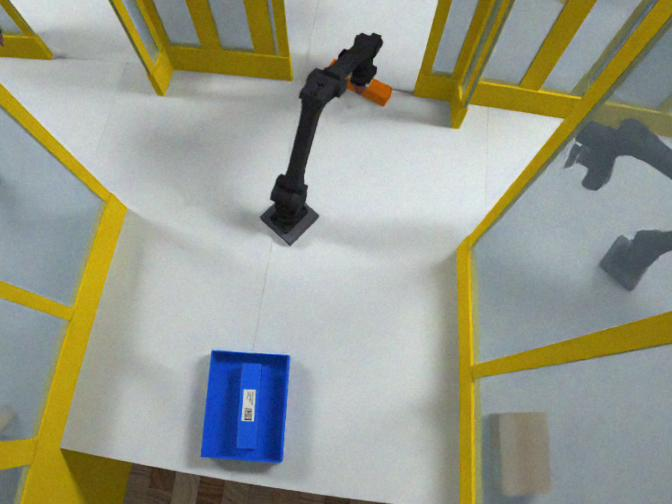

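Call:
{"api": "move", "payload": {
  "arm3": {"joints":{"gripper_m":0.092}},
  "arm5": {"target":[1.83,0.51,1.10,0,0.827,0.562,0],"speed":0.3},
  "cameras": []
}}

Call:
{"api": "move", "payload": {
  "arm3": {"target":[0.62,0.0,0.92,0,-0.985,0.174,0],"speed":0.4},
  "cameras": []
}}

Call:
{"api": "move", "payload": {
  "arm3": {"target":[0.54,-0.25,1.1,0,-0.985,0.174,0],"speed":0.5},
  "cameras": []
}}

Call:
{"api": "move", "payload": {
  "arm6": {"target":[0.624,-0.01,0.9,0,0.982,-0.186,0],"speed":0.4},
  "cameras": ["arm6_cam_wrist"]
}}

Scene clock: 683.37 s.
Joint torques (N m): arm1=[2.43 -9.17 7.99 -0.13 0.12 0.07] | arm2=[0.79 -12.45 7.84 0.08 0.13 0.09] | arm3=[0.09 -23.53 9.01 0.49 -0.36 -0.22] | arm4=[1.61 -8.41 9.55 -0.06 -0.08 0.12] | arm5=[-0.26 -7.12 8.17 0.02 -0.1 -0.12] | arm6=[-1.32 -8.35 8.51 -0.24 0.2 -0.08] | arm7=[-0.79 -10.4 9.03 -0.24 0.03 0.16] | arm8=[2.43 -9.47 9.02 -0.43 0.01 0.03]
Heat: arm1: hottest joint3_rad 36 °C; arm2: hottest joint2_rad 34 °C; arm3: hottest joint2_rad 37 °C; arm4: hottest joint3_rad 43 °C; arm5: hottest joint3_rad 37 °C; arm6: hottest joint3_rad 36 °C; arm7: hottest joint3_rad 40 °C; arm8: hottest joint2_rad 33 °C.
move: arm3 done; arm5 off_target
Joint velocities: within noise
arm1, arm2, arm4, arm6, arm7, arm8: as last shown
arm3.joint_positions: joint1_rad=-1.263 joint2_rad=+2.193 joint3_rad=+1.731 joint4_rad=-1.147 joint5_rad=+0.001 joint6_rad=-1.499 gripper_m=+0.09196
arm3.joint_status: all done
arm3.hand: x=+0.6238 y=-0.0104 z=+0.7389 quat_wxyz=(+0.016, +0.982, -0.186, +0.000) (m; scene frame)
arm3.hand_target: x=+0.6198 y=-0.0001 z=+0.7472 quat_wxyz=(+0.000, +0.985, -0.174, +0.000) (m; scene frame)
arm3.hand_status: not commanded
arm5.joint_positions: joint1_rad=+0.632 joint2_rad=+1.286 joint3_rad=+1.373 joint4_rad=-1.672 joint5_rad=-0.006 joint6_rad=-0.806 gripper_m=+0.09398
arm5.joint_status: not commanded
arm5.hand: x=+1.8305 y=+0.5121 z=+1.0887 quat_wxyz=(+0.003, +0.832, +0.555, +0.010) (m; scene frame)
arm5.hand_target: x=+1.8301 y=+0.5100 z=+1.0999 quat_wxyz=(+0.000, +0.827, +0.562, +0.000) (m; scene frame)
arm5.hand_status: off_target (0.012 m and 1.5 deg from the pose sent, 0.271 m and 71.9 deg at the start)
pictures: none
No camera images: "cameras" was empty.

Scene clock: 684.97 s.
Joint torques (N m): arm1=[2.2 -9.23 7.95 -0.17 0.14 0.09] | arm2=[0.79 -12.45 7.86 0.08 0.13 0.08] | arm3=[0.03 -21.95 14.04 -0.43 -0.34 -0.2] | arm4=[1.61 -8.47 9.55 -0.06 -0.08 0.12] | arm5=[-0.32 -7.94 8.21 -0.14 -0.15 -0.15] | arm6=[-1.38 -8.29 8.51 -0.23 0.19 -0.07] | arm7=[-0.85 -10.34 9.06 -0.23 0.05 0.16] | arm8=[2.49 -9.41 9.07 -0.38 0 0.03]
Heat: arm1: hottest joint3_rad 36 °C; arm2: hottest joint2_rad 34 °C; arm3: hottest joint2_rad 37 °C; arm4: hottest joint3_rad 43 °C; arm5: hottest joint3_rad 37 °C; arm6: hottest joint3_rad 36 °C; arm7: hottest joint3_rad 40 °C; arm8: hottest joint2_rad 33 °C.
move: arm3 off_target
Joint velocities: within noise
arm1, arm2, arm4, arm5, arm6, arm7, arm8: as last shown
arm3.joint_positions: joint1_rad=-1.263 joint2_rad=+2.054 joint3_rad=+1.940 joint4_rad=-1.504 joint5_rad=+0.001 joint6_rad=-1.501 gripper_m=+0.09197
arm3.joint_status: not commanded
arm3.hand: x=+0.6216 y=-0.0155 z=+0.9011 quat_wxyz=(+0.020, +0.982, -0.185, +0.000) (m; scene frame)
arm3.hand_target: x=+0.6195 y=-0.0011 z=+0.9201 quat_wxyz=(-0.001, +0.985, -0.174, +0.000) (m; scene frame)
arm3.hand_status: off_target (0.024 m and 2.7 deg from the pose sent, 0.181 m and 2.3 deg at the start; pose on its path clipped on 12 of 48 steps)
arm5.joint_positions: joint1_rad=+0.632 joint2_rad=+1.286 joint3_rad=+1.373 joint4_rad=-1.672 joint5_rad=-0.006 joint6_rad=-0.807 gripper_m=+0.09398
arm5.hand: x=+1.8306 y=+0.5121 z=+1.0887 quat_wxyz=(+0.003, +0.832, +0.555, +0.010) (m; scene frame)
pictures: none
No camera images: "cameras" was empty.

Scene clock: 686.73 s.
Joint torques (N m): arm1=[2.55 -9.64 7.94 -0.09 0.16 0.12] | arm2=[0.73 -12.4 7.84 0.06 0.13 0.09] | arm3=[0.5 -9.76 9.35 -0.05 -0.34 -0.1] | arm4=[1.61 -8.47 9.55 -0.06 -0.07 0.12] | arm5=[-0.62 -8.12 8.2 -0.2 -0.11 -0.17] | arm6=[-1.32 -8.35 8.54 -0.21 0.19 -0.08] | arm7=[-0.73 -10.4 9.02 -0.21 0.03 0.15] | arm8=[2.67 -9.58 9.06 -0.44 0 0.03]
Heat: arm1: hottest joint3_rad 36 °C; arm2: hottest joint2_rad 34 °C; arm3: hottest joint2_rad 37 °C; arm4: hottest joint3_rad 43 °C; arm5: hottest joint3_rad 37 °C; arm6: hottest joint3_rad 36 °C; arm7: hottest joint3_rad 40 °C; arm8: hottest joint2_rad 33 °C.
move: arm3 off_target
Joint velocities: within noise
arm1, arm2, arm4, arm5, arm6, arm7, arm8: as last shown
arm3.joint_positions: joint1_rad=-1.259 joint2_rad=+1.284 joint3_rad=+1.491 joint4_rad=-1.674 joint5_rad=+0.000 joint6_rad=-1.501 gripper_m=+0.09197
arm3.joint_status: not commanded
arm3.hand: x=+0.5455 y=-0.2517 z=+1.1015 quat_wxyz=(-0.055, +0.982, -0.183, +0.008) (m; scene frame)
arm3.hand_target: x=+0.5400 y=-0.2499 z=+1.0993 quat_wxyz=(-0.048, +0.984, -0.174, +0.005) (m; scene frame)
arm3.hand_status: off_target (0.006 m and 6.5 deg from the pose sent, 0.318 m and 2.7 deg at the start; pose on its path clipped on 17 of 53 steps; a joint's target at an end of its range on 29 of 53 steps)
pictures: none
No camera images: "cameras" was empty.

Scene clock: 688.77 s.
Joint torques (N m): arm1=[2.14 -9.64 8.05 -0.12 0.13 0.08] | arm2=[0.79 -12.45 7.84 0.08 0.13 0.09] | arm3=[0.5 -9.76 9.35 -0.09 -0.34 -0.09] | arm4=[1.55 -8.41 9.54 -0.08 -0.08 0.12] | arm5=[-0.21 -7.88 8.36 -0.05 -0.09 -0.14] | arm6=[0.15 -17.03 12.56 -0.28 0.18 0] | arm7=[-0.85 -10.58 9.05 -0.23 0.04 0.16] | arm8=[2.67 -9.58 9.09 -0.4 0 0.03]
Heat: arm1: hottest joint3_rad 36 °C; arm2: hottest joint2_rad 34 °C; arm3: hottest joint2_rad 36 °C; arm4: hottest joint3_rad 43 °C; arm5: hottest joint3_rad 37 °C; arm6: hottest joint3_rad 36 °C; arm7: hottest joint3_rad 40 °C; arm8: hottest joint2_rad 33 °C.
move: arm6 off_target
Joint velocities: within noise
arm1, arm3, arm4, arm5, arm7: as last shown
arm2.joint_positions: joint1_rad=-1.408 joint2_rad=+1.365 joint3_rad=+1.451 joint4_rad=-1.648 joint5_rad=+0.000 joint6_rad=+1.571 gripper_m=+0.09193
arm2.joint_status: not commanded
arm2.hand: x=-0.6657 y=-0.2774 z=+1.0997 quat_wxyz=(-0.001, -0.246, -0.969, -0.005) (m; scene frame)
arm2.hand_target: x=-0.6699 y=-0.2800 z=+1.1001 quat_wxyz=(+0.000, -0.250, -0.968, +0.000) (m; scene frame)
arm2.hand_status: not commanded
arm6.joint_positions: joint1_rad=-1.303 joint2_rad=+2.194 joint3_rad=+1.969 joint4_rad=-1.383 joint5_rad=-0.002 joint6_rad=+1.596 gripper_m=+0.09188
arm6.joint_status: not commanded
arm6.hand: x=+0.6237 y=+0.0072 z=+0.8845 quat_wxyz=(+0.018, -0.982, +0.186, -0.004) (m; scene frame)
arm6.hand_target: x=+0.6245 y=-0.0091 z=+0.9003 quat_wxyz=(-0.001, -0.983, +0.186, +0.000) (m; scene frame)
arm6.hand_status: off_target (0.023 m and 2.1 deg from the pose sent, 0.357 m and 1.3 deg at the start)
arm8.joint_positions: joint1_rad=+0.418 joint2_rad=+1.308 joint3_rad=+1.499 joint4_rad=-1.672 joint5_rad=+0.000 joint6_rad=+1.553 gripper_m=+0.09193
arm8.joint_status: not commanded
arm8.hand: x=-1.7338 y=+0.2762 z=+1.0991 quat_wxyz=(-0.045, -0.995, +0.085, +0.005) (m; scene frame)
arm8.hand_target: x=-1.7300 y=+0.2800 z=+1.0993 quat_wxyz=(-0.041, -0.996, +0.085, +0.004) (m; scene frame)
arm8.hand_status: not commanded
pictures: arm6_cam_wrist
camera_calibration:
arm6_cam_wrist: T_world_to_cam=[[0.358976, 0.932317, 0.0438351, -0.270815], [0.753761, -0.317283, 0.575479, -0.971095], [0.550437, -0.173542, -0.816641, 0.504594], [0, 0, 0, 1]] pos_world=[0.551442, 0.0319414, 0.982788]

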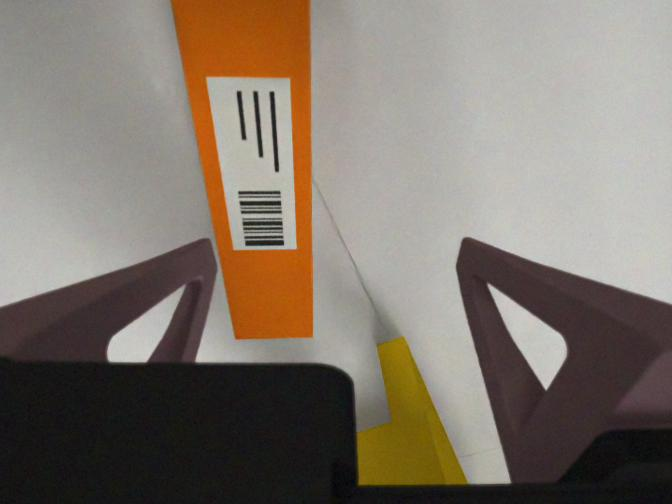

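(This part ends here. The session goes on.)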